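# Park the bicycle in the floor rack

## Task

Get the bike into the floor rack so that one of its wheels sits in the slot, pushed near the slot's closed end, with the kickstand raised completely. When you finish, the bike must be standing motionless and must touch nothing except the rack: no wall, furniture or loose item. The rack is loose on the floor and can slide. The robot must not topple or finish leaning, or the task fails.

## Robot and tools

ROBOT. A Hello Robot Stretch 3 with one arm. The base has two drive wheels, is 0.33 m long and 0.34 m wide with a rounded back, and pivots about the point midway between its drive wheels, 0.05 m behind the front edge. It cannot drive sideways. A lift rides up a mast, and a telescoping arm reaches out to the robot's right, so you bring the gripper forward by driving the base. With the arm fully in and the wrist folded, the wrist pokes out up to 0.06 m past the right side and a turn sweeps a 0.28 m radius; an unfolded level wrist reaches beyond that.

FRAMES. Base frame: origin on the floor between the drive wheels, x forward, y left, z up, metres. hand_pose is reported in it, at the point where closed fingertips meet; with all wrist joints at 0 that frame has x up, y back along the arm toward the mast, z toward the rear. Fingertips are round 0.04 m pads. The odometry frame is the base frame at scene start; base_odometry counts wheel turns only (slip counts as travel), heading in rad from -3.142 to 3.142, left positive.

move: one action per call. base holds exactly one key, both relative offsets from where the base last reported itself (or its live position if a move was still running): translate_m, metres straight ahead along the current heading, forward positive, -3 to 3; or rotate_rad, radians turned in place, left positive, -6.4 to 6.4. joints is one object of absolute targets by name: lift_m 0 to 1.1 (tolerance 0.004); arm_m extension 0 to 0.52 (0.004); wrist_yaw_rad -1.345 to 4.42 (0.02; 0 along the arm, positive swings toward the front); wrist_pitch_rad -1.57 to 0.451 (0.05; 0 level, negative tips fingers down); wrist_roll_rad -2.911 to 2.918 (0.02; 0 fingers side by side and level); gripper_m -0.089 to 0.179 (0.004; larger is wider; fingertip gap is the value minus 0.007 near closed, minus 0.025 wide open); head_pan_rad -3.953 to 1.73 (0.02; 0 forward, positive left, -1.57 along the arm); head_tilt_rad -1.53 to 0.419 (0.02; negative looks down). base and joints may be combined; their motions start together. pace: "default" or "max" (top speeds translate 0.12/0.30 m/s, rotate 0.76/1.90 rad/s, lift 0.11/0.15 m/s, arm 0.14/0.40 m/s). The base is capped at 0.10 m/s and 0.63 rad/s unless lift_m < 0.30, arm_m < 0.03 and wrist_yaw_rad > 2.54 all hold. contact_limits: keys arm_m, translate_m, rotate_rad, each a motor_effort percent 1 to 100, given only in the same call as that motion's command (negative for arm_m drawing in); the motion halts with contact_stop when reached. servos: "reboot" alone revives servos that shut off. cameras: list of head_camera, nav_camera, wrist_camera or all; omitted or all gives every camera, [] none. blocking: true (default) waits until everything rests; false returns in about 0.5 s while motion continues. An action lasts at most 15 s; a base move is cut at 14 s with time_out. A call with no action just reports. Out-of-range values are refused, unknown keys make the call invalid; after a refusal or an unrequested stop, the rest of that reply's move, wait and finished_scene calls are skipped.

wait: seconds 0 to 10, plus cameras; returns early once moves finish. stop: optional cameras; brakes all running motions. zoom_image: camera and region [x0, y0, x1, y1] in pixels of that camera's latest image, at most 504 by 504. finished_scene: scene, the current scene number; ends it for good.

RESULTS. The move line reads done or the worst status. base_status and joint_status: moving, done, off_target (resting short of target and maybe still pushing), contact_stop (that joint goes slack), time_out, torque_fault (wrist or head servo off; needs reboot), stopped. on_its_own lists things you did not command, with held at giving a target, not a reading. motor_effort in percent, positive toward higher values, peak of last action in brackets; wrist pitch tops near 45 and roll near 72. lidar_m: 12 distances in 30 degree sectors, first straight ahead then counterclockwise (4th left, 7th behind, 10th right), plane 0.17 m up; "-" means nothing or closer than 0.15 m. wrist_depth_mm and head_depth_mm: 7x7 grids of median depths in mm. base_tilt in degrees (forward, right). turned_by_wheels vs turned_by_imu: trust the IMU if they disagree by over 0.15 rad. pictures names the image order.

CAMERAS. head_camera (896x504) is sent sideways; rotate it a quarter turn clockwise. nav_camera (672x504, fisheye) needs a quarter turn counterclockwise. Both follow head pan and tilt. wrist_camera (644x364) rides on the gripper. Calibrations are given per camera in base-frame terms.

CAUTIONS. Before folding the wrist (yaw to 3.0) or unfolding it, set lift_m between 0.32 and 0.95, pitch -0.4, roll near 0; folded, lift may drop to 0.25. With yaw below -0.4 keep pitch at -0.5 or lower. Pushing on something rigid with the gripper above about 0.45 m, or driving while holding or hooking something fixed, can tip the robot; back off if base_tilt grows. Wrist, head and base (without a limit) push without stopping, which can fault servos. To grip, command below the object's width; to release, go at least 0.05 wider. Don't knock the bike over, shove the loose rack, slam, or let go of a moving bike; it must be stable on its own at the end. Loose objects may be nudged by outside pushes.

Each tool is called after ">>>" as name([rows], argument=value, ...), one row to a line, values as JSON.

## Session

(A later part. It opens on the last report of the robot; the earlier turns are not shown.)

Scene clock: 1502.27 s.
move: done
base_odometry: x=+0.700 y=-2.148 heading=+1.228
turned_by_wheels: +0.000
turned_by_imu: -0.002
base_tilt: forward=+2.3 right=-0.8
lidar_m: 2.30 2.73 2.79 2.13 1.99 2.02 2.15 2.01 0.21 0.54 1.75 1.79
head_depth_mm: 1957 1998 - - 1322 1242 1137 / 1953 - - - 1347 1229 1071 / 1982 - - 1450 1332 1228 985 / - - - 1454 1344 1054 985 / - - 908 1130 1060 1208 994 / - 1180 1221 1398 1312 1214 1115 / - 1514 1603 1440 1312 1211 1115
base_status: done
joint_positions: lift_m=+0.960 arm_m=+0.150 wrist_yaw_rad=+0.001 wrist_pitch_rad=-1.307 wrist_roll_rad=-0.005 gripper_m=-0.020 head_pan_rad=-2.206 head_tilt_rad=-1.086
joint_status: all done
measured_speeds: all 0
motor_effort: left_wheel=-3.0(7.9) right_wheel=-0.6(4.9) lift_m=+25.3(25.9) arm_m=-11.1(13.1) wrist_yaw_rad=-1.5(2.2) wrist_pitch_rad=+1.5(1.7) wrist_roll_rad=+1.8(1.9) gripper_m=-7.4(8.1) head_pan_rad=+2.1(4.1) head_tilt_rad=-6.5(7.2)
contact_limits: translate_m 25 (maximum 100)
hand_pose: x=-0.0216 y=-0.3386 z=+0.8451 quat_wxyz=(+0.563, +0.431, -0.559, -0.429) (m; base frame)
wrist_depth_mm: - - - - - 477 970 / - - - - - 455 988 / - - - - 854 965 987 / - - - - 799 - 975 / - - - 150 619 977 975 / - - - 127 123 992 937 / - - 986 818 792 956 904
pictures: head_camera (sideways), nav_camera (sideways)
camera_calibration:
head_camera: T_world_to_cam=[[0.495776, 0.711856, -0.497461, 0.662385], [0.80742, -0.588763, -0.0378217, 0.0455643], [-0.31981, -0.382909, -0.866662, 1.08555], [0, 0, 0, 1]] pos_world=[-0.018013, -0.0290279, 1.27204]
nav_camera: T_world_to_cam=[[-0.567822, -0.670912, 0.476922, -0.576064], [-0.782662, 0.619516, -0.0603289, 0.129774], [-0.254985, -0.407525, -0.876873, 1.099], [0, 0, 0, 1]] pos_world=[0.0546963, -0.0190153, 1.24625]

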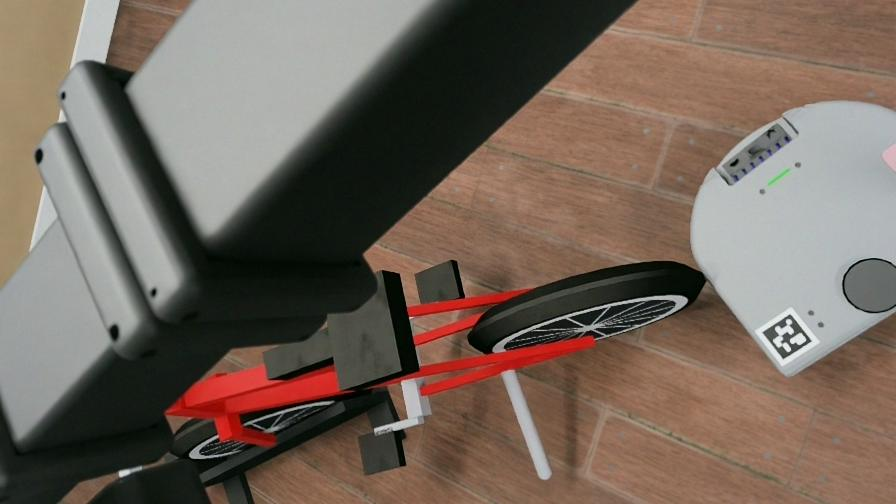

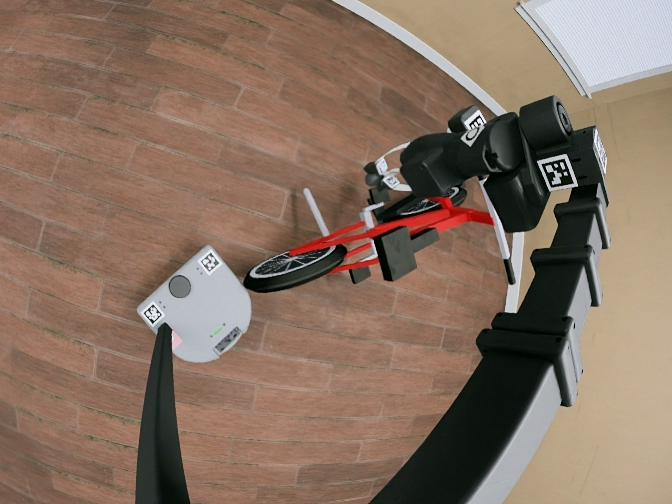

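>>> move(base={"translate_m":-0.04}, contact_limits={"translate_m":25}, joints={"arm_m":0.48}, cameras=["head_camera","nav_camera","wrist_camera"])

Scene clock: 1538.80 s.
move: done
base_odometry: x=+0.687 y=-2.186 heading=+1.228
turned_by_wheels: +0.000
turned_by_imu: -0.002
base_tilt: forward=+2.3 right=-0.8
lidar_m: 2.32 2.76 2.82 2.10 1.97 2.00 2.11 1.97 0.19 0.53 1.78 1.81
head_depth_mm: 1912 2006 - - 1314 1235 1137 / 1926 - - - 1341 1238 1077 / 1985 - - 1450 1349 1221 985 / - - - 1470 1335 1069 984 / - - 1630 1229 978 1057 1001 / - 1056 957 1232 1287 1213 1117 / - 1577 1572 1440 1306 1198 1115
base_status: done
joint_positions: lift_m=+0.960 arm_m=+0.480 wrist_yaw_rad=+0.000 wrist_pitch_rad=-1.306 wrist_roll_rad=-0.003 gripper_m=-0.020 head_pan_rad=-2.205 head_tilt_rad=-1.087
joint_status: all done
measured_speeds: all 0
motor_effort: left_wheel=-2.0(7.8) right_wheel=+0.0(5.1) lift_m=+24.5(25.2) arm_m=+18.8(20.7) wrist_yaw_rad=-0.1(2.0) wrist_pitch_rad=+0.8(1.7) wrist_roll_rad=+0.8(1.9) gripper_m=-7.3(8.1) head_pan_rad=+3.0(3.2) head_tilt_rad=-6.6(7.0)
contact_limits: translate_m 25 (maximum 100)
hand_pose: x=-0.0216 y=-0.6688 z=+0.8451 quat_wxyz=(+0.563, +0.430, -0.560, -0.429) (m; base frame)
wrist_depth_mm: - - - - - 649 970 / - - - - - 616 473 / - - - - - 685 962 / - - - - 954 703 958 / - - - 150 962 529 953 / - - - 127 123 446 924 / - - - 971 823 433 928
pictures: head_camera (sideways), nav_camera (sideways), wrist_camera
camera_calibration:
head_camera: T_world_to_cam=[[0.495818, 0.712055, -0.497134, 0.661959], [0.807486, -0.588673, -0.0378199, 0.0455616], [-0.319579, -0.382677, -0.866849, 1.0858], [0, 0, 0, 1]] pos_world=[-0.0180035, -0.0290212, 1.27203]
nav_camera: T_world_to_cam=[[-0.567864, -0.671112, 0.476591, -0.575633], [-0.782709, 0.619459, -0.0603158, 0.129757], [-0.25475, -0.407283, -0.877054, 1.09924], [0, 0, 0, 1]] pos_world=[0.0547106, -0.0189937, 1.24626]
wrist_camera: T_world_to_cam=[[-0.991819, 0.110499, -0.0639091, 0.122325], [0.116358, 0.988492, -0.0966706, 0.777672], [0.0524915, -0.103316, -0.993263, 0.934588], [0, 0, 0, 1]] pos_world=[-0.0182219, -0.685681, 1.01129]

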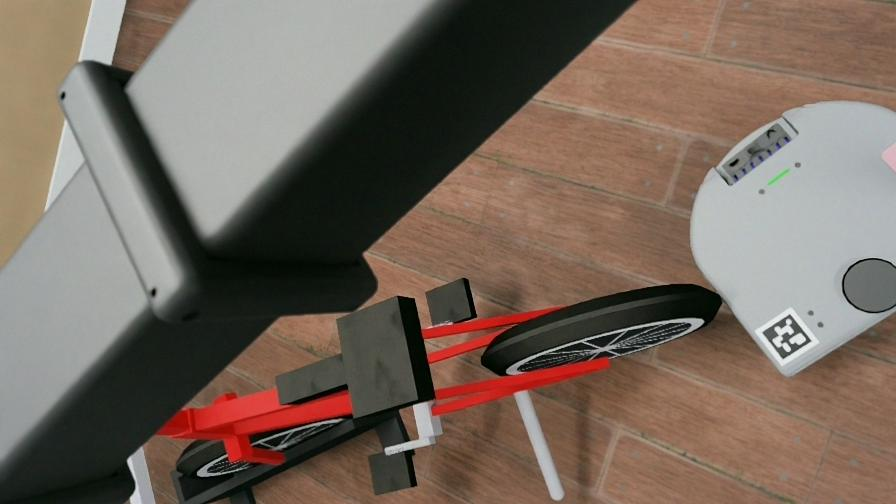

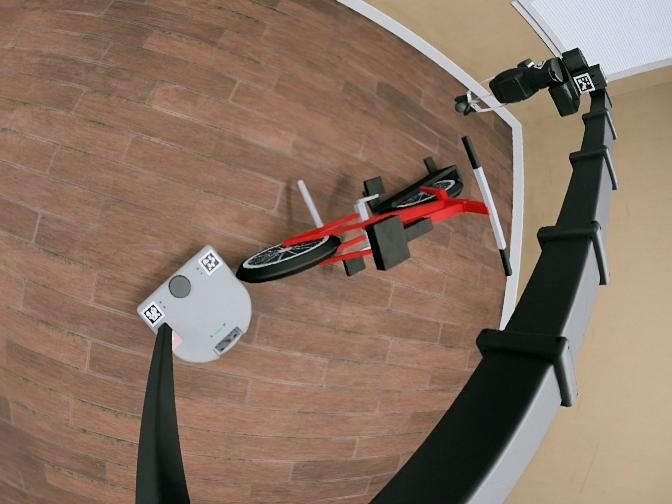

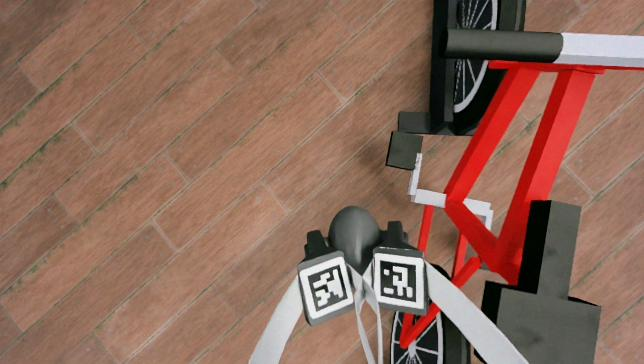

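>>> move(joints={"lift_m":0.6}, cameras=["head_camera"])

>>> move(joints={"lift_m":0.35}, cameras=["head_camera","wrist_camera"])

Scene clock: 1550.50 s.
move: done
base_odometry: x=+0.687 y=-2.186 heading=+1.228
turned_by_wheels: +0.000
turned_by_imu: -0.002
base_tilt: forward=+2.3 right=-0.7
lidar_m: 2.32 2.76 2.81 2.10 1.97 2.00 2.11 1.97 0.19 0.53 1.78 1.81
head_depth_mm: 1931 1910 1673 1497 1353 445 407 / 1990 1877 1664 1495 1354 1231 403 / 2024 1855 1646 1476 1341 432 966 / 2043 1868 1647 1474 1332 452 982 / 2077 1841 1645 1220 484 1056 998 / 2114 1732 950 527 1297 1205 1113 / 2099 1537 587 1415 1309 1210 1107
base_status: not commanded
joint_positions: lift_m=+0.600 arm_m=+0.480 wrist_yaw_rad=+0.000 wrist_pitch_rad=-1.306 wrist_roll_rad=-0.003 gripper_m=-0.020 head_pan_rad=-2.205 head_tilt_rad=-1.087
joint_status: all done
measured_speeds: all 0
motor_effort: left_wheel=-2.1(2.3) right_wheel=+0.1(0.8) lift_m=+23.3(24.4) arm_m=+10.9(15.5) wrist_yaw_rad=+0.4(2.0) wrist_pitch_rad=+1.0(1.6) wrist_roll_rad=+0.8(1.3) gripper_m=-6.9(8.2) head_pan_rad=+2.6(3.3) head_tilt_rad=-5.9(6.9)
contact_limits: translate_m 25 (maximum 100)
hand_pose: x=-0.0216 y=-0.6688 z=+0.4851 quat_wxyz=(+0.563, +0.430, -0.560, -0.429) (m; base frame)
wrist_depth_mm: 713 695 675 658 658 524 418 / 688 676 686 662 655 565 361 / 711 679 652 637 630 636 365 / 663 659 658 662 644 418 613 / 666 645 650 150 626 618 347 / 685 666 637 126 124 607 419 / 661 654 637 622 619 382 598
pictures: head_camera (sideways)
camera_calibration:
head_camera: T_world_to_cam=[[0.495818, 0.712055, -0.497134, 0.661959], [0.807486, -0.588673, -0.0378199, 0.0455616], [-0.319579, -0.382677, -0.866849, 1.0858], [0, 0, 0, 1]] pos_world=[-0.0180035, -0.0290212, 1.27203]

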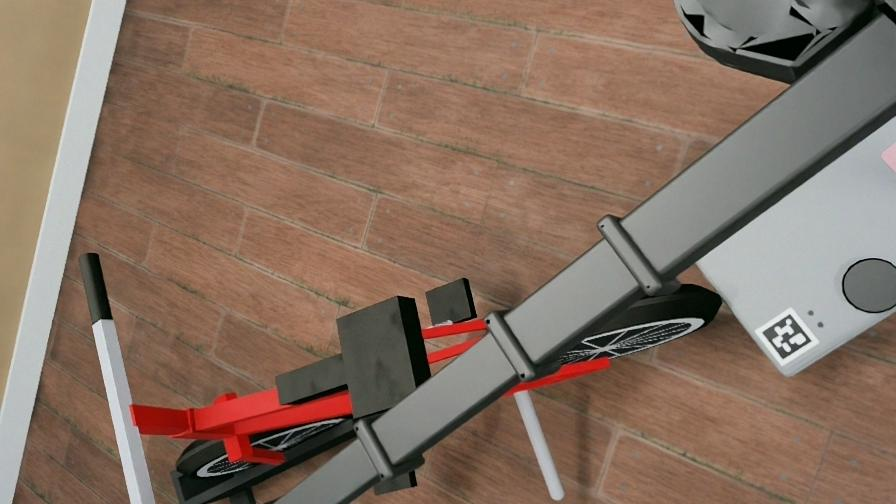

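Scene clock: 1553.60 s.
move: done
base_odometry: x=+0.687 y=-2.186 heading=+1.228
turned_by_wheels: +0.000
turned_by_imu: -0.001
base_tilt: forward=+2.3 right=-0.8
lidar_m: 2.32 2.76 2.81 2.10 1.97 2.00 2.11 1.98 0.19 0.53 1.78 1.81
head_depth_mm: 1933 1898 1671 1493 1353 1237 605 / 1998 1869 1671 1493 1358 1229 625 / 2023 1864 1660 1485 1343 1223 633 / 2060 1868 1655 1466 1335 674 984 / 2085 1855 1632 1226 955 1054 997 / 2090 1746 956 1028 1266 1210 1117 / 2101 1542 1566 1247 1304 1212 1112
base_status: not commanded
joint_positions: lift_m=+0.350 arm_m=+0.480 wrist_yaw_rad=+0.000 wrist_pitch_rad=-1.306 wrist_roll_rad=-0.003 gripper_m=-0.020 head_pan_rad=-2.205 head_tilt_rad=-1.087
joint_status: all done
measured_speeds: all 0
motor_effort: left_wheel=-1.9(2.3) right_wheel=-0.5(0.6) lift_m=+23.2(24.6) arm_m=+7.8(11.3) wrist_yaw_rad=-0.5(1.5) wrist_pitch_rad=+1.3(1.4) wrist_roll_rad=+0.9(1.3) gripper_m=-6.7(8.0) head_pan_rad=+3.2(3.3) head_tilt_rad=-7.0(7.0)
contact_limits: translate_m 25 (maximum 100)
hand_pose: x=-0.0216 y=-0.6688 z=+0.2351 quat_wxyz=(+0.563, +0.430, -0.560, -0.429) (m; base frame)
wrist_depth_mm: 437 430 424 407 402 398 173 / 430 419 413 405 400 390 384 / 422 412 416 407 397 390 386 / 420 413 405 397 384 390 382 / 409 403 407 151 386 380 378 / 410 403 396 127 124 382 374 / 405 397 396 385 377 371 366
pictures: head_camera (sideways), wrist_camera
camera_calibration:
head_camera: T_world_to_cam=[[0.495818, 0.712055, -0.497134, 0.661959], [0.807486, -0.588673, -0.0378199, 0.0455616], [-0.319579, -0.382677, -0.866849, 1.0858], [0, 0, 0, 1]] pos_world=[-0.0180035, -0.0290212, 1.27203]
wrist_camera: T_world_to_cam=[[-0.991819, 0.1105, -0.0639092, 0.0833406], [0.116358, 0.988492, -0.0966706, 0.718703], [0.0524916, -0.103316, -0.993263, 0.328697], [0, 0, 0, 1]] pos_world=[-0.0182219, -0.685681, 0.401286]

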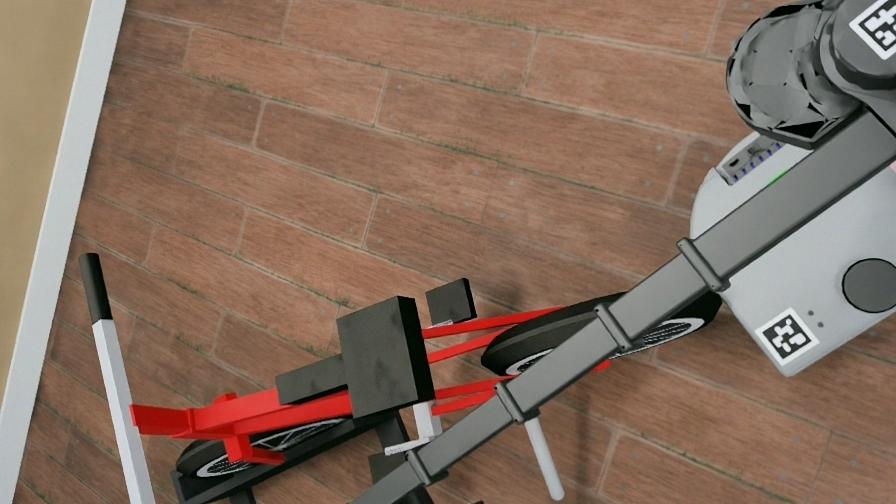

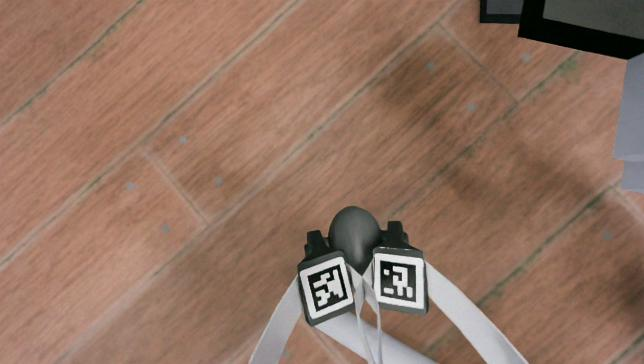

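>>> move(joints={"lift_m":0.22}, cameras=["head_camera","wrist_camera"])

>>> move(joints={"lift_m":0.17}, cameras=["head_camera","wrist_camera"])

Scene clock: 1559.97 s.
move: done
base_odometry: x=+0.687 y=-2.186 heading=+1.228
turned_by_wheels: +0.000
turned_by_imu: -0.001
base_tilt: forward=+2.3 right=-0.8
lidar_m: 2.32 2.76 2.81 2.10 1.97 2.00 2.11 1.98 0.19 0.53 1.78 1.80
head_depth_mm: 1955 1888 1669 1501 1359 1235 1112 / 2018 1887 1654 1482 1341 1225 725 / 2032 1865 1666 1479 1342 1220 746 / 2041 1857 1655 1470 1345 1058 973 / 2070 1836 1632 1229 959 1042 1001 / 2104 1744 957 1186 1181 1214 1114 / 2082 1531 1574 1058 1311 1203 1114
base_status: not commanded
joint_positions: lift_m=+0.220 arm_m=+0.480 wrist_yaw_rad=+0.000 wrist_pitch_rad=-1.306 wrist_roll_rad=-0.003 gripper_m=-0.020 head_pan_rad=-2.205 head_tilt_rad=-1.087
joint_status: all done
measured_speeds: all 0
motor_effort: left_wheel=-2.2(2.3) right_wheel=-0.2(0.5) lift_m=+23.8(24.2) arm_m=+2.2(4.9) wrist_yaw_rad=+0.2(1.9) wrist_pitch_rad=+1.2(1.6) wrist_roll_rad=+0.9(1.2) gripper_m=-6.4(7.9) head_pan_rad=+2.8(3.5) head_tilt_rad=-5.5(6.8)
contact_limits: translate_m 25 (maximum 100)
hand_pose: x=-0.0216 y=-0.6688 z=+0.1051 quat_wxyz=(+0.563, +0.430, -0.560, -0.429) (m; base frame)
wrist_depth_mm: 292 290 284 279 272 270 266 / 289 286 279 277 272 265 264 / 286 283 277 275 268 262 260 / 284 279 276 268 266 262 257 / 283 277 272 155 260 259 254 / 278 274 268 127 124 255 252 / 273 271 267 262 259 252 251
pictures: head_camera (sideways), wrist_camera
camera_calibration:
head_camera: T_world_to_cam=[[0.495818, 0.712055, -0.497134, 0.661959], [0.807486, -0.588673, -0.0378199, 0.0455616], [-0.319579, -0.382677, -0.866849, 1.0858], [0, 0, 0, 1]] pos_world=[-0.0180035, -0.0290212, 1.27203]
wrist_camera: T_world_to_cam=[[-0.991819, 0.110499, -0.0639091, 0.075032], [0.116358, 0.988492, -0.0966706, 0.706135], [0.0524916, -0.103316, -0.993263, 0.199569], [0, 0, 0, 1]] pos_world=[-0.0182219, -0.685681, 0.271282]

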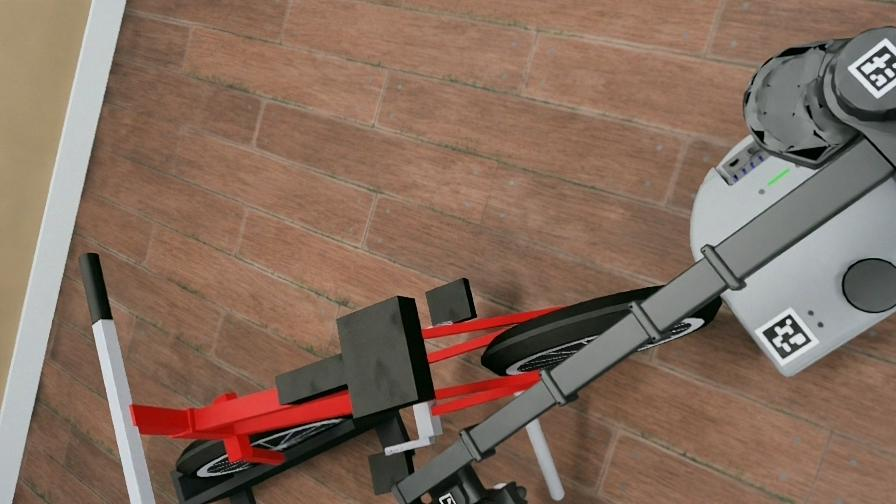

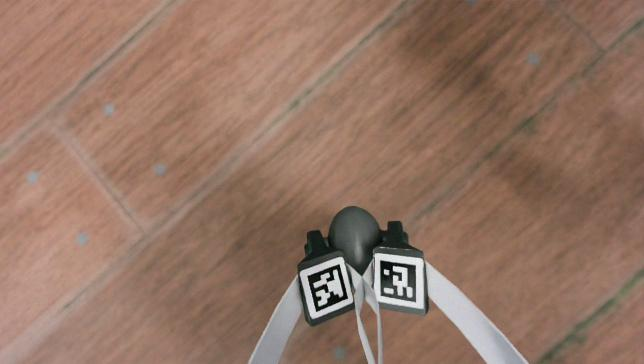

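Scene clock: 1561.27 s.
move: done
base_odometry: x=+0.687 y=-2.186 heading=+1.228
turned_by_wheels: +0.000
turned_by_imu: +0.000
base_tilt: forward=+2.3 right=-0.8
lidar_m: 2.32 2.76 2.81 2.10 1.97 2.00 2.11 1.98 0.19 0.53 1.78 1.81
head_depth_mm: 1943 1883 1659 1496 1351 1237 1124 / 2016 1901 1658 1494 1348 1228 766 / 2025 1865 1673 1479 1339 1229 789 / 2044 1871 1647 1476 1338 1057 971 / 2064 1838 1624 1231 962 1041 1004 / 2101 1757 956 1215 1154 1215 1117 / 2100 1543 1571 1064 1302 1214 1114
base_status: not commanded
joint_positions: lift_m=+0.170 arm_m=+0.480 wrist_yaw_rad=+0.000 wrist_pitch_rad=-1.306 wrist_roll_rad=-0.003 gripper_m=-0.020 head_pan_rad=-2.205 head_tilt_rad=-1.087
joint_status: all done
measured_speeds: all 0
motor_effort: left_wheel=-2.1(2.3) right_wheel=+0.1(0.5) lift_m=+23.9(24.0) arm_m=+1.1(2.5) wrist_yaw_rad=+0.3(1.6) wrist_pitch_rad=+0.8(1.5) wrist_roll_rad=+0.8(1.3) gripper_m=-8.1(8.1) head_pan_rad=+2.7(3.2) head_tilt_rad=-5.9(6.8)
contact_limits: translate_m 25 (maximum 100)
hand_pose: x=-0.0216 y=-0.6688 z=+0.0551 quat_wxyz=(+0.563, +0.430, -0.560, -0.429) (m; base frame)
wrist_depth_mm: 236 234 230 228 222 220 216 / 236 233 230 226 220 218 215 / 234 230 226 223 217 216 212 / 232 226 225 219 217 213 209 / 229 225 220 155 213 211 207 / 227 223 219 127 124 209 204 / 224 221 219 213 208 206 204
pictures: head_camera (sideways), wrist_camera
camera_calibration:
head_camera: T_world_to_cam=[[0.495818, 0.712055, -0.497134, 0.661959], [0.807486, -0.588673, -0.0378199, 0.0455616], [-0.319579, -0.382677, -0.866849, 1.0858], [0, 0, 0, 1]] pos_world=[-0.0180035, -0.0290212, 1.27203]
wrist_camera: T_world_to_cam=[[-0.991819, 0.110499, -0.0639092, 0.0718365], [0.116358, 0.988492, -0.0966707, 0.701302], [0.0524916, -0.103316, -0.993262, 0.149905], [0, 0, 0, 1]] pos_world=[-0.0182219, -0.685681, 0.221281]

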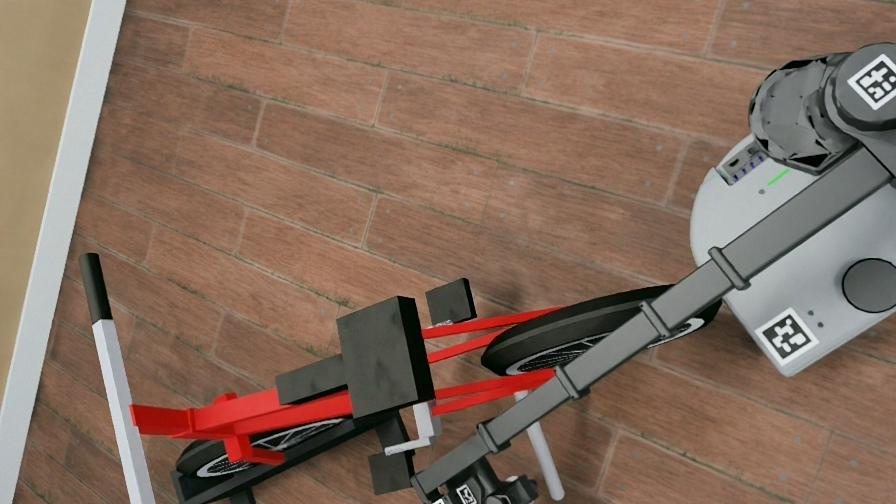

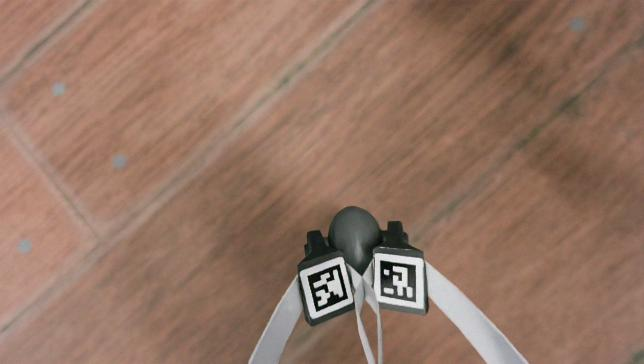

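>>> move(joints={"arm_m":0.4}, cameras=["head_camera","nav_camera"])

Scene clock: 1567.17 s.
move: done
base_odometry: x=+0.687 y=-2.186 heading=+1.228
turned_by_wheels: +0.000
turned_by_imu: -0.001
base_tilt: forward=+2.3 right=-0.8
lidar_m: 2.33 2.76 2.80 2.10 1.97 2.00 2.11 1.98 0.19 0.52 1.78 1.81
head_depth_mm: 1932 1895 1673 1496 1346 1237 1129 / 1993 1871 1648 1478 1347 1232 766 / 2019 1875 1640 1486 1346 1227 790 / 2044 1862 1654 1480 1344 1057 974 / 2069 1853 1635 1230 955 1045 1005 / 2109 1741 958 1211 1158 1208 1112 / 2106 1534 1562 1250 1282 1212 1112
base_status: not commanded
joint_positions: lift_m=+0.170 arm_m=+0.400 wrist_yaw_rad=-0.006 wrist_pitch_rad=-1.204 wrist_roll_rad=+0.016 gripper_m=-0.020 head_pan_rad=-2.205 head_tilt_rad=-1.087
joint_status: all done
measured_speeds: all 0
on_its_own: wrist_pitch_rad is at rest, and its effort (-18.0) is outside its rest range (-8 to +12)
motor_effort: left_wheel=-1.9(2.2) right_wheel=+1.4(1.7) lift_m=+26.0(29.0) arm_m=-25.5(26.5) wrist_yaw_rad=+4.5(6.7) wrist_pitch_rad=-18.0(18.1) wrist_roll_rad=-5.3(5.4) gripper_m=-6.4(7.6) head_pan_rad=+2.6(3.2) head_tilt_rad=-6.8(7.2)
contact_limits: translate_m 25 (maximum 100)
hand_pose: x=-0.0221 y=-0.6143 z=+0.0609 quat_wxyz=(+0.577, +0.396, -0.588, -0.406) (m; base frame)
wrist_depth_mm: 272 263 257 250 246 237 234 / 262 257 250 245 239 233 228 / 252 246 243 237 230 228 221 / 248 243 237 231 227 221 217 / 240 237 231 152 219 215 212 / 235 230 225 127 126 210 206 / 227 224 118 112 209 204 204
pictures: head_camera (sideways), nav_camera (sideways)
camera_calibration:
head_camera: T_world_to_cam=[[0.495818, 0.712055, -0.497134, 0.661959], [0.807486, -0.588673, -0.0378199, 0.0455616], [-0.319579, -0.382677, -0.866849, 1.0858], [0, 0, 0, 1]] pos_world=[-0.0180035, -0.0290212, 1.27203]
nav_camera: T_world_to_cam=[[-0.567864, -0.671112, 0.476591, -0.575633], [-0.782709, 0.619459, -0.0603158, 0.129757], [-0.25475, -0.407283, -0.877054, 1.09924], [0, 0, 0, 1]] pos_world=[0.0547106, -0.0189937, 1.24626]

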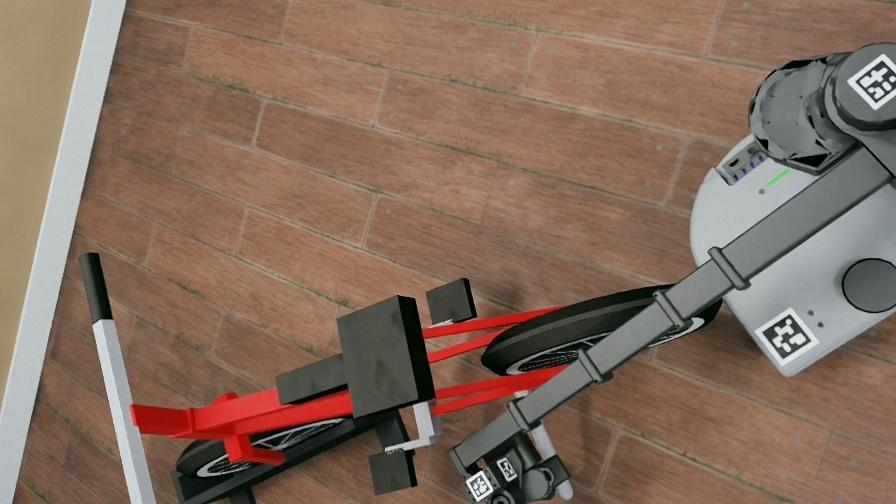

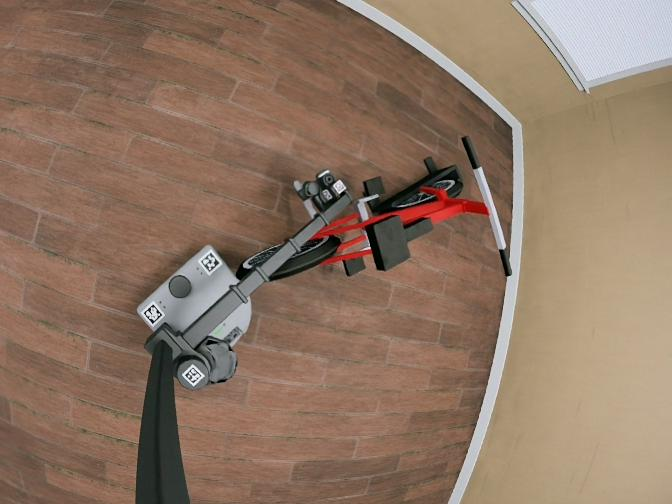

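>>> move(joints={"arm_m":0.37}, contact_limits={"arm_m":-50}, cameras=["head_camera"])

>>> move(joints={"arm_m":0.34}, contact_limits={"arm_m":-50}, cameras=["head_camera","nav_camera"])

"contact_limits": arm_m = -50.0 is out of range 1 to 100
Scene clock: 1570.00 s.
base_odometry: x=+0.687 y=-2.186 heading=+1.228
turned_by_wheels: +0.000
turned_by_imu: -0.001
base_tilt: forward=+2.3 right=-0.8
lidar_m: 2.33 2.76 2.81 2.09 1.97 2.00 2.12 1.97 0.19 0.53 1.78 1.81
head_depth_mm: 1931 1906 1663 1503 1355 1236 1124 / 1989 1885 1664 1486 1342 1236 766 / 2030 1879 1644 1483 1342 1224 790 / 2045 1857 1646 1482 1332 1053 973 / 2101 1834 1633 1235 957 1036 1003 / 2099 1737 956 1219 1161 1217 1114 / 2092 1530 1574 1258 1284 1213 1111
base_status: not commanded
joint_positions: lift_m=+0.170 arm_m=+0.400 wrist_yaw_rad=-0.006 wrist_pitch_rad=-1.204 wrist_roll_rad=+0.016 gripper_m=-0.020 head_pan_rad=-2.205 head_tilt_rad=-1.087
joint_status: all done
measured_speeds: all 0
on_its_own: wrist_pitch_rad is at rest, and its effort (-18.4) is outside its rest range (-8 to +12)
motor_effort: left_wheel=-1.9(2.2) right_wheel=+1.0(1.7) lift_m=+20.8(29.0) arm_m=-25.4(26.5) wrist_yaw_rad=+4.3(6.7) wrist_pitch_rad=-18.4(18.1) wrist_roll_rad=-5.4(5.4) gripper_m=-6.2(7.6) head_pan_rad=+3.1(3.2) head_tilt_rad=-6.4(7.2)
contact_limits: translate_m 25 (maximum 100)
hand_pose: x=-0.0221 y=-0.6143 z=+0.0609 quat_wxyz=(+0.577, +0.396, -0.588, -0.406) (m; base frame)
wrist_depth_mm: 271 263 257 250 246 239 236 / 262 257 249 243 239 232 227 / 255 249 244 238 233 228 223 / 249 241 237 229 227 221 217 / 242 236 230 153 220 215 213 / 234 230 223 127 125 210 206 / 229 225 118 112 208 204 203
pictures: none

not run: a call was refused earlier in this reply.

>>> move(joints={"arm_m":0.37,"lift_m":0.175}, contact_limits={"arm_m":50}, cameras=["head_camera"])

>>> move(joints={"arm_m":0.34,"lift_m":0.18}, contact_limits={"arm_m":50}, cameras=["head_camera","nav_camera"])

Scene clock: 1575.87 s.
move: done
base_odometry: x=+0.687 y=-2.186 heading=+1.228
turned_by_wheels: +0.000
turned_by_imu: -0.001
base_tilt: forward=+2.3 right=-0.8
lidar_m: 2.32 2.76 2.81 2.09 1.96 2.00 2.11 1.97 0.19 0.52 1.78 1.81
head_depth_mm: 1935 1898 1672 1497 1358 1232 1127 / 2000 1881 1660 1477 1343 1229 761 / 1996 1873 1651 1478 1343 1228 787 / 2040 1846 1649 1471 1330 1052 970 / 2086 1870 1640 1239 957 1038 1004 / 2114 1748 956 1212 1150 1213 1110 / 2106 1539 1584 1409 1265 1205 1111
base_status: not commanded
joint_positions: lift_m=+0.175 arm_m=+0.370 wrist_yaw_rad=-0.005 wrist_pitch_rad=-1.201 wrist_roll_rad=+0.018 gripper_m=-0.020 head_pan_rad=-2.205 head_tilt_rad=-1.087
joint_status: all done
measured_speeds: all 0
on_its_own: wrist_pitch_rad is at rest, and its effort (-18.4) is outside its rest range (-8 to +12)
motor_effort: left_wheel=+1.7(2.0) right_wheel=-4.6(4.7) lift_m=+21.0(28.7) arm_m=-24.8(26.4) wrist_yaw_rad=+4.9(6.2) wrist_pitch_rad=-18.4(18.6) wrist_roll_rad=-6.3(6.4) gripper_m=-6.4(8.2) head_pan_rad=+2.3(3.1) head_tilt_rad=-6.5(6.8)
contact_limits: arm_m 50 (drawing in: default 39, maximum 56; extending or still: default 47, maximum 69); translate_m 25 (maximum 100)
hand_pose: x=-0.0220 y=-0.5851 z=+0.0661 quat_wxyz=(+0.577, +0.394, -0.589, -0.405) (m; base frame)
wrist_depth_mm: 276 271 262 258 250 245 240 / 271 265 253 251 246 238 234 / 265 256 249 242 237 231 227 / 251 250 244 236 231 226 221 / 248 242 236 152 224 222 216 / 240 235 229 127 125 215 211 / 235 228 118 110 214 209 207
pictures: head_camera (sideways)
camera_calibration:
head_camera: T_world_to_cam=[[0.495818, 0.712055, -0.497134, 0.661959], [0.807486, -0.588673, -0.0378199, 0.0455616], [-0.319579, -0.382677, -0.866849, 1.0858], [0, 0, 0, 1]] pos_world=[-0.0180035, -0.0290212, 1.27203]

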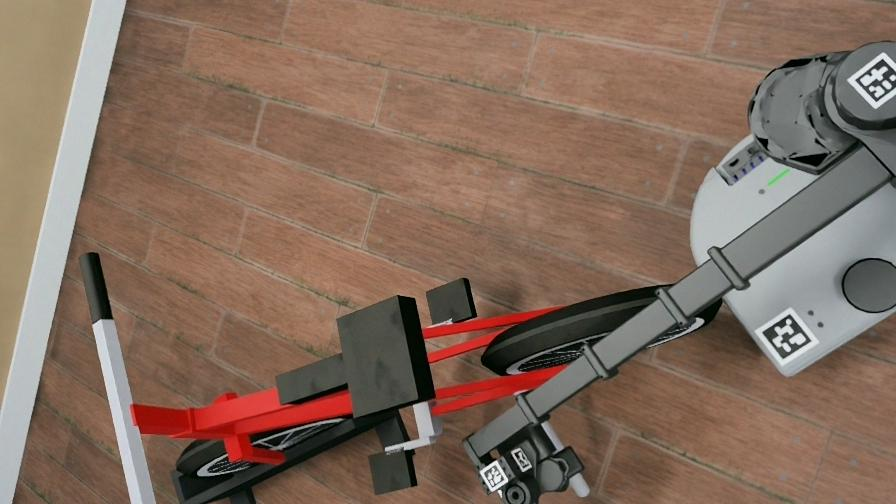

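Scene clock: 1577.07 s.
move: done
base_odometry: x=+0.687 y=-2.186 heading=+1.229
turned_by_wheels: +0.001
turned_by_imu: +0.001
base_tilt: forward=+2.3 right=-0.8
lidar_m: 2.33 2.76 2.82 2.10 1.97 2.00 2.10 1.98 0.19 0.50 1.78 1.81
head_depth_mm: 1958 1906 1673 1498 1344 1228 1123 / 1994 1885 1660 1485 1348 1234 754 / 2014 1869 1661 1480 1348 1227 783 / 2057 1844 1643 1474 1333 1056 974 / 2080 1845 1630 1224 955 1038 1000 / 2102 1745 967 1215 1141 1211 1115 / 2086 1549 1579 1427 1054 1211 1115
base_status: not commanded
joint_positions: lift_m=+0.180 arm_m=+0.340 wrist_yaw_rad=+0.019 wrist_pitch_rad=-1.187 wrist_roll_rad=-0.022 gripper_m=-0.020 head_pan_rad=-2.205 head_tilt_rad=-1.087
joint_status: all done
measured_speeds: all 0
on_its_own: wrist_yaw_rad is at rest, and its effort (-16.0) is outside its rest range (-9 to +9); wrist_pitch_rad is at rest, and its effort (-20.5) is outside its rest range (-8 to +12)
motor_effort: left_wheel=+9.5(9.9) right_wheel=-17.8(18.1) lift_m=+16.0(28.7) arm_m=-26.5(28.3) wrist_yaw_rad=-16.0(16.6) wrist_pitch_rad=-20.5(21.4) wrist_roll_rad=+7.0(7.3) gripper_m=-6.6(7.5) head_pan_rad=+2.6(3.6) head_tilt_rad=-5.8(6.8)
contact_limits: arm_m 50 (drawing in: default 39, maximum 56; extending or still: default 47, maximum 69); translate_m 25 (maximum 100)
hand_pose: x=-0.0203 y=-0.5585 z=+0.0721 quat_wxyz=(+0.596, +0.405, -0.576, -0.386) (m; base frame)
wrist_depth_mm: 287 279 273 270 264 257 251 / 278 271 265 259 254 247 242 / 268 264 259 251 246 242 236 / 259 257 251 243 238 236 232 / 252 247 244 154 233 229 226 / 246 242 235 128 125 222 219 / 238 234 122 224 220 215 212
pictures: head_camera (sideways), nav_camera (sideways)
camera_calibration:
head_camera: T_world_to_cam=[[0.495803, 0.712065, -0.497134, 0.661959], [0.807498, -0.588656, -0.0378199, 0.0455615], [-0.319571, -0.382683, -0.866849, 1.0858], [0, 0, 0, 1]] pos_world=[-0.0180029, -0.0290217, 1.27203]
nav_camera: T_world_to_cam=[[-0.56785, -0.671124, 0.476591, -0.575633], [-0.782722, 0.619442, -0.0603158, 0.129757], [-0.254741, -0.407289, -0.877054, 1.09924], [0, 0, 0, 1]] pos_world=[0.054711, -0.0189927, 1.24626]

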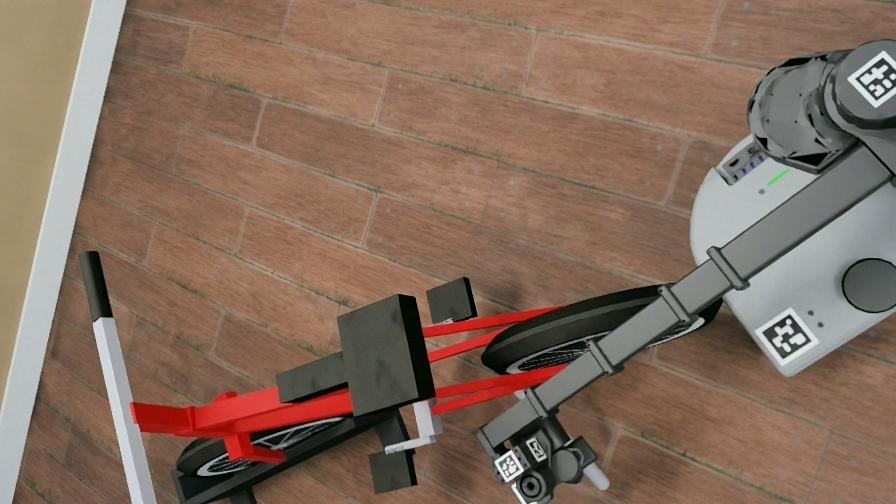

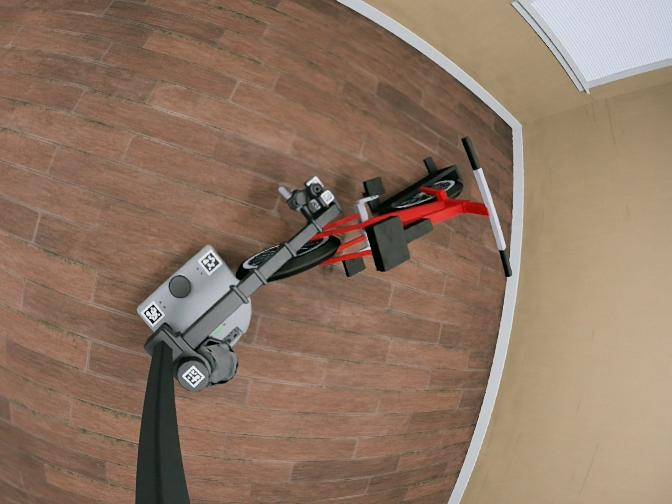

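>>> move(joints={"arm_m":0.315,"lift_m":0.19}, contact_limits={"arm_m":50}, cameras=["head_camera"])

>>> move(joints={"arm_m":0.29,"lift_m":0.2}, contact_limits={"arm_m":50}, cameras=["head_camera","nav_camera"])

Scene clock: 1582.20 s.
move: done
base_odometry: x=+0.687 y=-2.186 heading=+1.228
turned_by_wheels: +0.000
turned_by_imu: -0.002
base_tilt: forward=+2.3 right=-0.8
lidar_m: 2.32 2.76 2.81 2.10 1.97 2.00 2.11 1.97 0.19 0.46 1.78 1.81
head_depth_mm: 1926 1898 1669 1503 1346 1233 1129 / 1993 1883 1664 1478 1355 1234 748 / 2051 1859 1657 1484 1340 1233 773 / 2042 1863 1656 1473 1340 1058 970 / 2088 1839 1634 1231 953 1035 1000 / 2095 1733 959 1217 1098 1209 1119 / 2105 1537 1571 1432 1129 1209 1116
base_status: not commanded
joint_positions: lift_m=+0.190 arm_m=+0.315 wrist_yaw_rad=+0.004 wrist_pitch_rad=-1.282 wrist_roll_rad=-0.010 gripper_m=-0.020 head_pan_rad=-2.205 head_tilt_rad=-1.087
joint_status: all done
measured_speeds: all 0
motor_effort: left_wheel=+3.4(9.9) right_wheel=-4.8(17.8) lift_m=+26.6(28.8) arm_m=-16.0(26.6) wrist_yaw_rad=-3.9(16.4) wrist_pitch_rad=-3.5(21.1) wrist_roll_rad=+3.2(7.3) gripper_m=-7.4(7.5) head_pan_rad=+2.4(3.1) head_tilt_rad=-5.9(6.7)
contact_limits: arm_m 50 (drawing in: default 39, maximum 56; extending or still: default 47, maximum 69); translate_m 25 (maximum 100)
hand_pose: x=-0.0214 y=-0.5099 z=+0.0762 quat_wxyz=(+0.571, +0.426, -0.563, -0.420) (m; base frame)
wrist_depth_mm: 271 263 254 257 246 244 241 / 263 260 253 251 246 243 237 / 260 254 251 246 241 239 232 / 255 252 246 243 238 237 230 / 251 248 241 155 233 230 228 / 246 245 242 127 124 228 226 / 243 242 239 230 231 225 223
pictures: head_camera (sideways)
camera_calibration:
head_camera: T_world_to_cam=[[0.495802, 0.712066, -0.497134, 0.661959], [0.807499, -0.588655, -0.0378199, 0.0455615], [-0.319571, -0.382684, -0.866849, 1.0858], [0, 0, 0, 1]] pos_world=[-0.0180028, -0.0290217, 1.27203]

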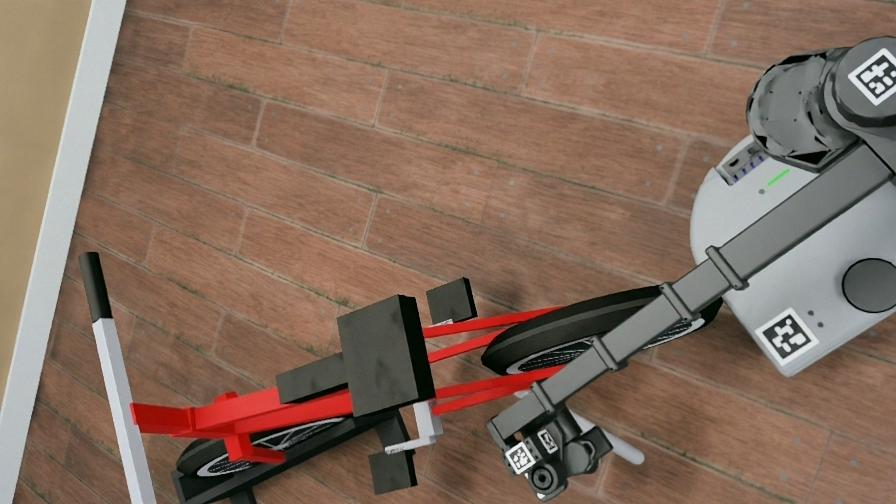

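Scene clock: 1583.33 s.
move: done
base_odometry: x=+0.687 y=-2.186 heading=+1.228
turned_by_wheels: +0.000
turned_by_imu: -0.001
base_tilt: forward=+2.3 right=-0.8
lidar_m: 2.32 2.76 2.82 2.10 1.97 2.00 2.11 1.98 0.19 1.90 1.78 1.81
head_depth_mm: 1942 1905 1656 1498 1347 1235 1114 / 1988 1888 1662 1488 1340 1230 741 / 2022 1873 1643 1484 1343 1231 760 / 2038 1858 1637 1472 1337 1048 973 / 2081 1848 1641 1230 957 1054 1001 / 2132 1741 956 1214 1044 1213 1115 / 2089 1535 1565 1439 1268 1209 1116
base_status: not commanded
joint_positions: lift_m=+0.200 arm_m=+0.290 wrist_yaw_rad=+0.002 wrist_pitch_rad=-1.298 wrist_roll_rad=-0.006 gripper_m=-0.020 head_pan_rad=-2.205 head_tilt_rad=-1.087
joint_status: all done
measured_speeds: all 0
motor_effort: left_wheel=+0.2(3.3) right_wheel=+3.2(4.6) lift_m=+28.6(29.5) arm_m=-18.9(20.4) wrist_yaw_rad=-1.2(3.5) wrist_pitch_rad=-0.4(3.3) wrist_roll_rad=+1.8(3.2) gripper_m=-6.6(7.5) head_pan_rad=+2.3(3.1) head_tilt_rad=-6.5(6.9)
contact_limits: arm_m 50 (drawing in: default 39, maximum 56; extending or still: default 47, maximum 69); translate_m 25 (maximum 100)
hand_pose: x=-0.0216 y=-0.4809 z=+0.0855 quat_wxyz=(+0.565, +0.429, -0.561, -0.426) (m; base frame)
wrist_depth_mm: 275 269 266 262 258 251 248 / 269 266 261 257 253 248 242 / 266 264 258 255 250 246 243 / 267 259 256 250 250 244 239 / 261 254 251 155 242 240 236 / 260 255 249 126 124 238 181 / 255 250 249 241 241 234 178
pictures: head_camera (sideways), nav_camera (sideways)
camera_calibration:
head_camera: T_world_to_cam=[[0.495802, 0.712066, -0.497134, 0.661959], [0.807499, -0.588655, -0.0378199, 0.0455615], [-0.31957, -0.382684, -0.866849, 1.0858], [0, 0, 0, 1]] pos_world=[-0.0180028, -0.0290217, 1.27203]
nav_camera: T_world_to_cam=[[-0.567848, -0.671125, 0.476591, -0.575633], [-0.782723, 0.619441, -0.0603158, 0.129757], [-0.25474, -0.407289, -0.877054, 1.09924], [0, 0, 0, 1]] pos_world=[0.0547111, -0.0189926, 1.24626]

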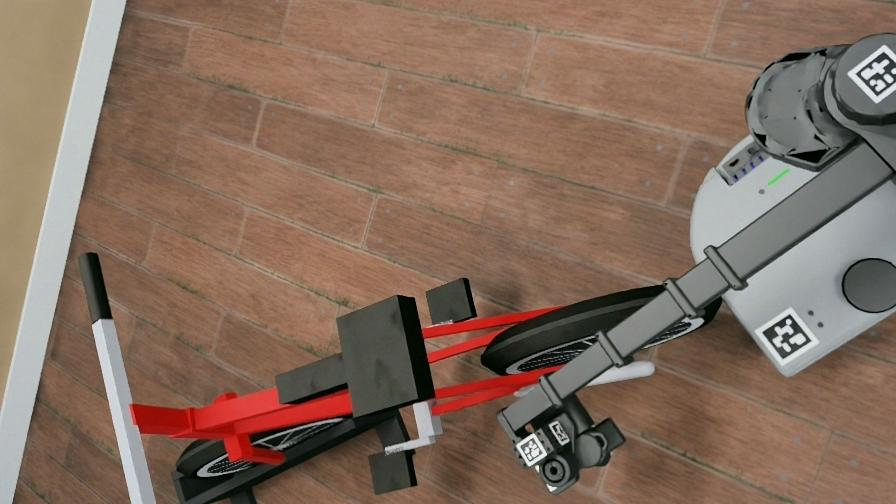

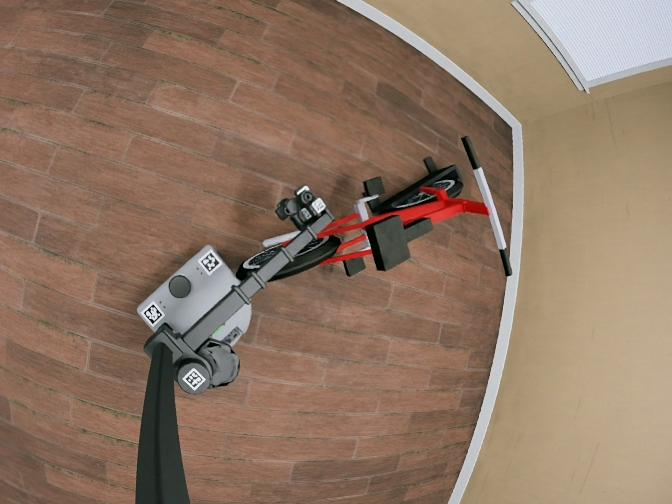

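>>> move(joints={"arm_m":0.32,"lift_m":0.25}, cameras=["head_camera"])

>>> move(joints={"lift_m":0.96}, cameras=[])

>>> move(joints={"arm_m":0.1}, cameras=["head_camera","nav_camera","wrist_camera"])

Scene clock: 1591.03 s.
move: done
base_odometry: x=+0.687 y=-2.186 heading=+1.228
turned_by_wheels: +0.000
turned_by_imu: -0.001
base_tilt: forward=+2.3 right=-0.8
lidar_m: 2.33 2.76 2.81 2.10 1.97 2.00 2.11 1.98 0.19 1.90 1.78 1.81
head_depth_mm: 1930 1907 1678 1494 1362 1233 733 / 1992 1896 1658 1481 1356 1231 710 / 2032 1878 1656 1481 1339 1226 721 / 2049 1856 1643 1483 1341 786 974 / 2069 1861 1634 1238 952 1051 999 / 2092 1746 962 1219 1098 1215 1119 / 2104 1532 1579 1429 979 1208 1113
base_status: not commanded
joint_positions: lift_m=+0.250 arm_m=+0.320 wrist_yaw_rad=+0.001 wrist_pitch_rad=-1.298 wrist_roll_rad=-0.005 gripper_m=-0.020 head_pan_rad=-2.205 head_tilt_rad=-1.087
joint_status: all done
measured_speeds: all 0
motor_effort: left_wheel=+0.1(0.3) right_wheel=+3.3(3.7) lift_m=+27.7(30.5) arm_m=+18.7(20.5) wrist_yaw_rad=-1.9(2.6) wrist_pitch_rad=-0.3(0.9) wrist_roll_rad=+1.7(1.8) gripper_m=-7.0(7.0) head_pan_rad=+3.1(3.3) head_tilt_rad=-6.1(6.8)
contact_limits: translate_m 25 (maximum 100)
hand_pose: x=-0.0216 y=-0.5107 z=+0.1354 quat_wxyz=(+0.565, +0.429, -0.561, -0.426) (m; base frame)
wrist_depth_mm: 328 323 317 312 308 301 296 / 327 320 318 308 303 299 294 / 321 316 309 304 298 291 291 / 318 313 306 305 296 291 286 / 313 306 302 152 291 288 283 / 305 305 298 126 124 285 202 / 306 301 297 286 288 233 196
pictures: head_camera (sideways)
camera_calibration:
head_camera: T_world_to_cam=[[0.495802, 0.712066, -0.497134, 0.661959], [0.807499, -0.588655, -0.0378199, 0.0455615], [-0.319571, -0.382684, -0.866849, 1.0858], [0, 0, 0, 1]] pos_world=[-0.0180028, -0.0290217, 1.27203]

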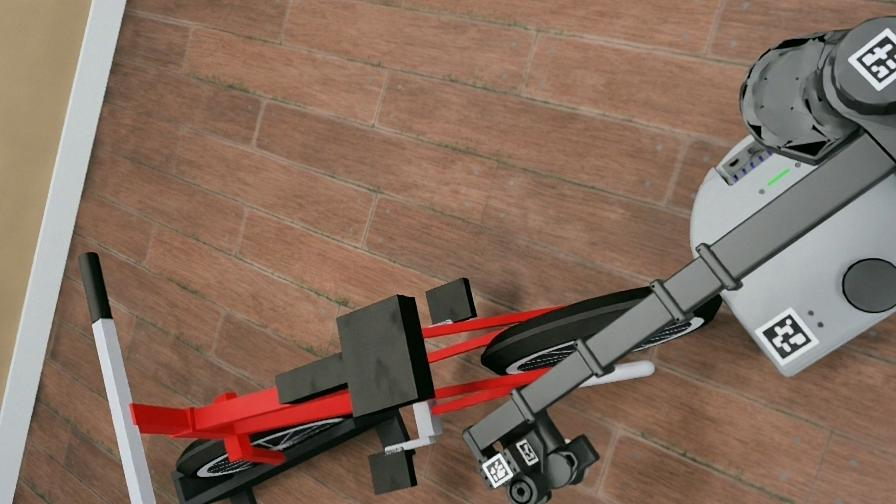

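Scene clock: 1598.33 s.
move: done
base_odometry: x=+0.687 y=-2.186 heading=+1.228
turned_by_wheels: +0.000
turned_by_imu: -0.002
base_tilt: forward=+2.3 right=-0.8
lidar_m: 2.32 2.75 2.81 2.10 1.97 2.00 2.11 1.98 0.19 1.90 1.78 1.81
head_depth_mm: 1940 1999 - - 1320 1235 1143 / 1937 - - - 1352 1234 1069 / 1972 - - 1451 1343 1223 989 / - - - 1475 1329 1072 986 / - - 1638 1235 984 1050 1000 / - 1214 959 1397 1274 1210 1115 / - 1533 1562 1432 1325 1212 1119
base_status: not commanded
joint_positions: lift_m=+0.960 arm_m=+0.320 wrist_yaw_rad=+0.001 wrist_pitch_rad=-1.298 wrist_roll_rad=-0.005 gripper_m=-0.020 head_pan_rad=-2.205 head_tilt_rad=-1.087
joint_status: all done
measured_speeds: all 0
motor_effort: left_wheel=+0.2(0.5) right_wheel=+3.2(4.0) lift_m=+28.7(30.8) arm_m=+13.6(18.8) wrist_yaw_rad=-1.0(2.6) wrist_pitch_rad=-0.5(1.1) wrist_roll_rad=+1.6(1.8) gripper_m=-5.2(7.9) head_pan_rad=+2.7(3.5) head_tilt_rad=-6.7(7.4)
contact_limits: translate_m 25 (maximum 100)
hand_pose: x=-0.0216 y=-0.5107 z=+0.8454 quat_wxyz=(+0.565, +0.429, -0.561, -0.426) (m; base frame)
wrist_depth_mm: - - - - - 628 999 / - - - - - 693 - / - - - - - 486 969 / - - - - 979 444 990 / - - - 149 627 442 965 / - - - 127 124 976 919 / - - 976 903 793 951 934
pictures: none
No camera images: "cameras" was empty.

Scene clock: 1601.20 s.
move: done
base_odometry: x=+0.687 y=-2.186 heading=+1.228
turned_by_wheels: +0.000
turned_by_imu: -0.001
base_tilt: forward=+2.3 right=-0.8
lidar_m: 2.32 2.77 2.81 2.10 1.97 2.00 2.11 1.98 0.19 1.90 1.78 1.81
head_depth_mm: 1933 1983 - - 1319 1232 1138 / 1936 - - - 1343 1229 1074 / 1979 - - 1442 1336 1223 989 / - - - 1472 1339 1067 982 / - - 1560 1238 986 1059 1002 / - - 954 1396 1275 1203 1106 / - - 1573 1396 1321 1207 1111
base_status: not commanded
joint_positions: lift_m=+0.960 arm_m=+0.100 wrist_yaw_rad=+0.001 wrist_pitch_rad=-1.299 wrist_roll_rad=-0.005 gripper_m=-0.020 head_pan_rad=-2.205 head_tilt_rad=-1.087
joint_status: all done
measured_speeds: all 0
motor_effort: left_wheel=+0.4(0.5) right_wheel=+3.3(4.0) lift_m=+22.9(28.9) arm_m=-19.0(20.6) wrist_yaw_rad=-1.0(2.1) wrist_pitch_rad=-0.5(0.9) wrist_roll_rad=+1.4(1.8) gripper_m=-6.3(7.3) head_pan_rad=+2.3(3.2) head_tilt_rad=-6.4(6.8)
contact_limits: translate_m 25 (maximum 100)
hand_pose: x=-0.0216 y=-0.2906 z=+0.8454 quat_wxyz=(+0.565, +0.429, -0.561, -0.427) (m; base frame)
wrist_depth_mm: - - - - 830 467 - / - - - - - 462 997 / - - - - 786 989 962 / - - - - 795 996 940 / - - - 150 642 939 961 / - - - 127 124 969 930 / - - 998 820 810 925 928
pictures: head_camera (sideways), nav_camera (sideways), wrist_camera
camera_calibration:
head_camera: T_world_to_cam=[[0.495795, 0.712072, -0.497132, 0.661957], [0.807505, -0.588646, -0.0378199, 0.0455614], [-0.319565, -0.382686, -0.86685, 1.0858], [0, 0, 0, 1]] pos_world=[-0.0180025, -0.0290219, 1.27203]
nav_camera: T_world_to_cam=[[-0.567842, -0.671132, 0.476589, -0.575631], [-0.782729, 0.619433, -0.0603157, 0.129757], [-0.254735, -0.40729, -0.877055, 1.09924], [0, 0, 0, 1]] pos_world=[0.0547113, -0.018992, 1.24626]
wrist_camera: T_world_to_cam=[[-0.992122, 0.107505, -0.0643185, 0.0800775], [0.113788, 0.988082, -0.10366, 0.409563], [0.052408, -0.110162, -0.992531, 0.971364], [0, 0, 0, 1]] pos_world=[-0.0180639, -0.306284, 1.01171]

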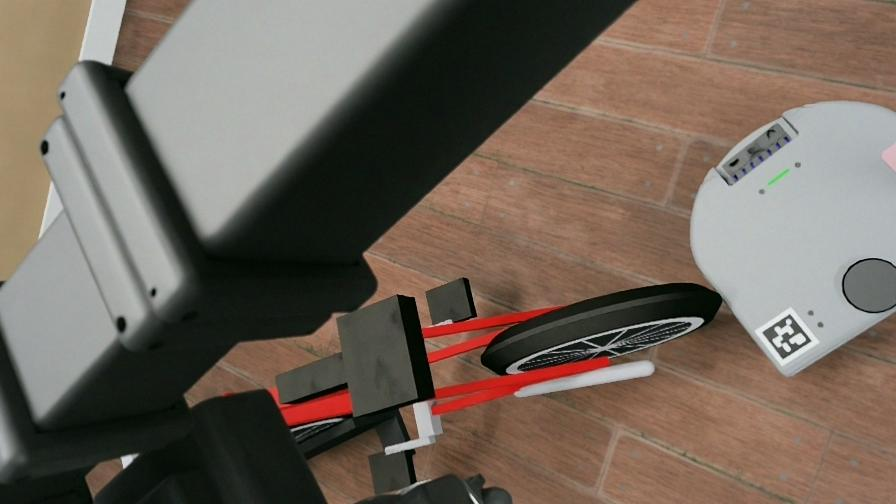

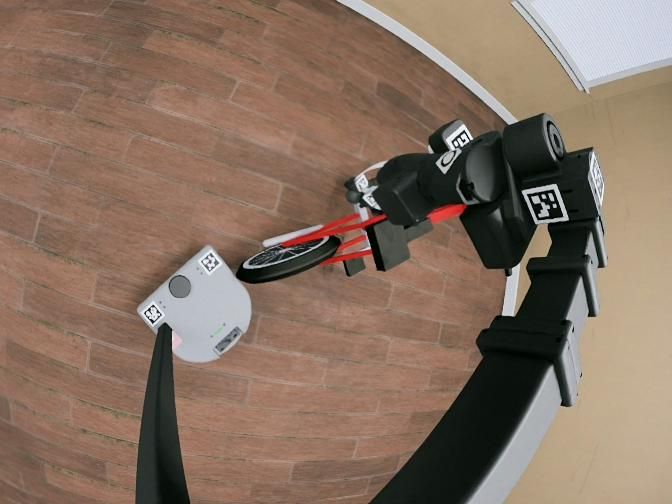

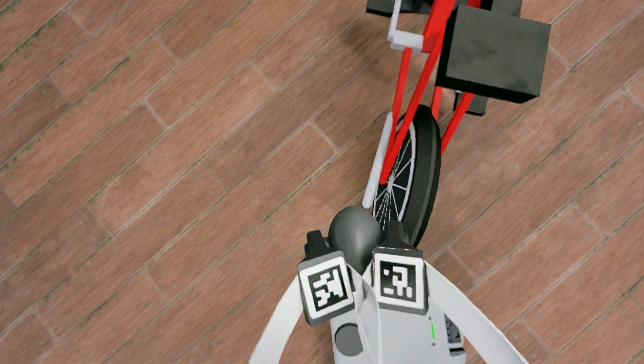

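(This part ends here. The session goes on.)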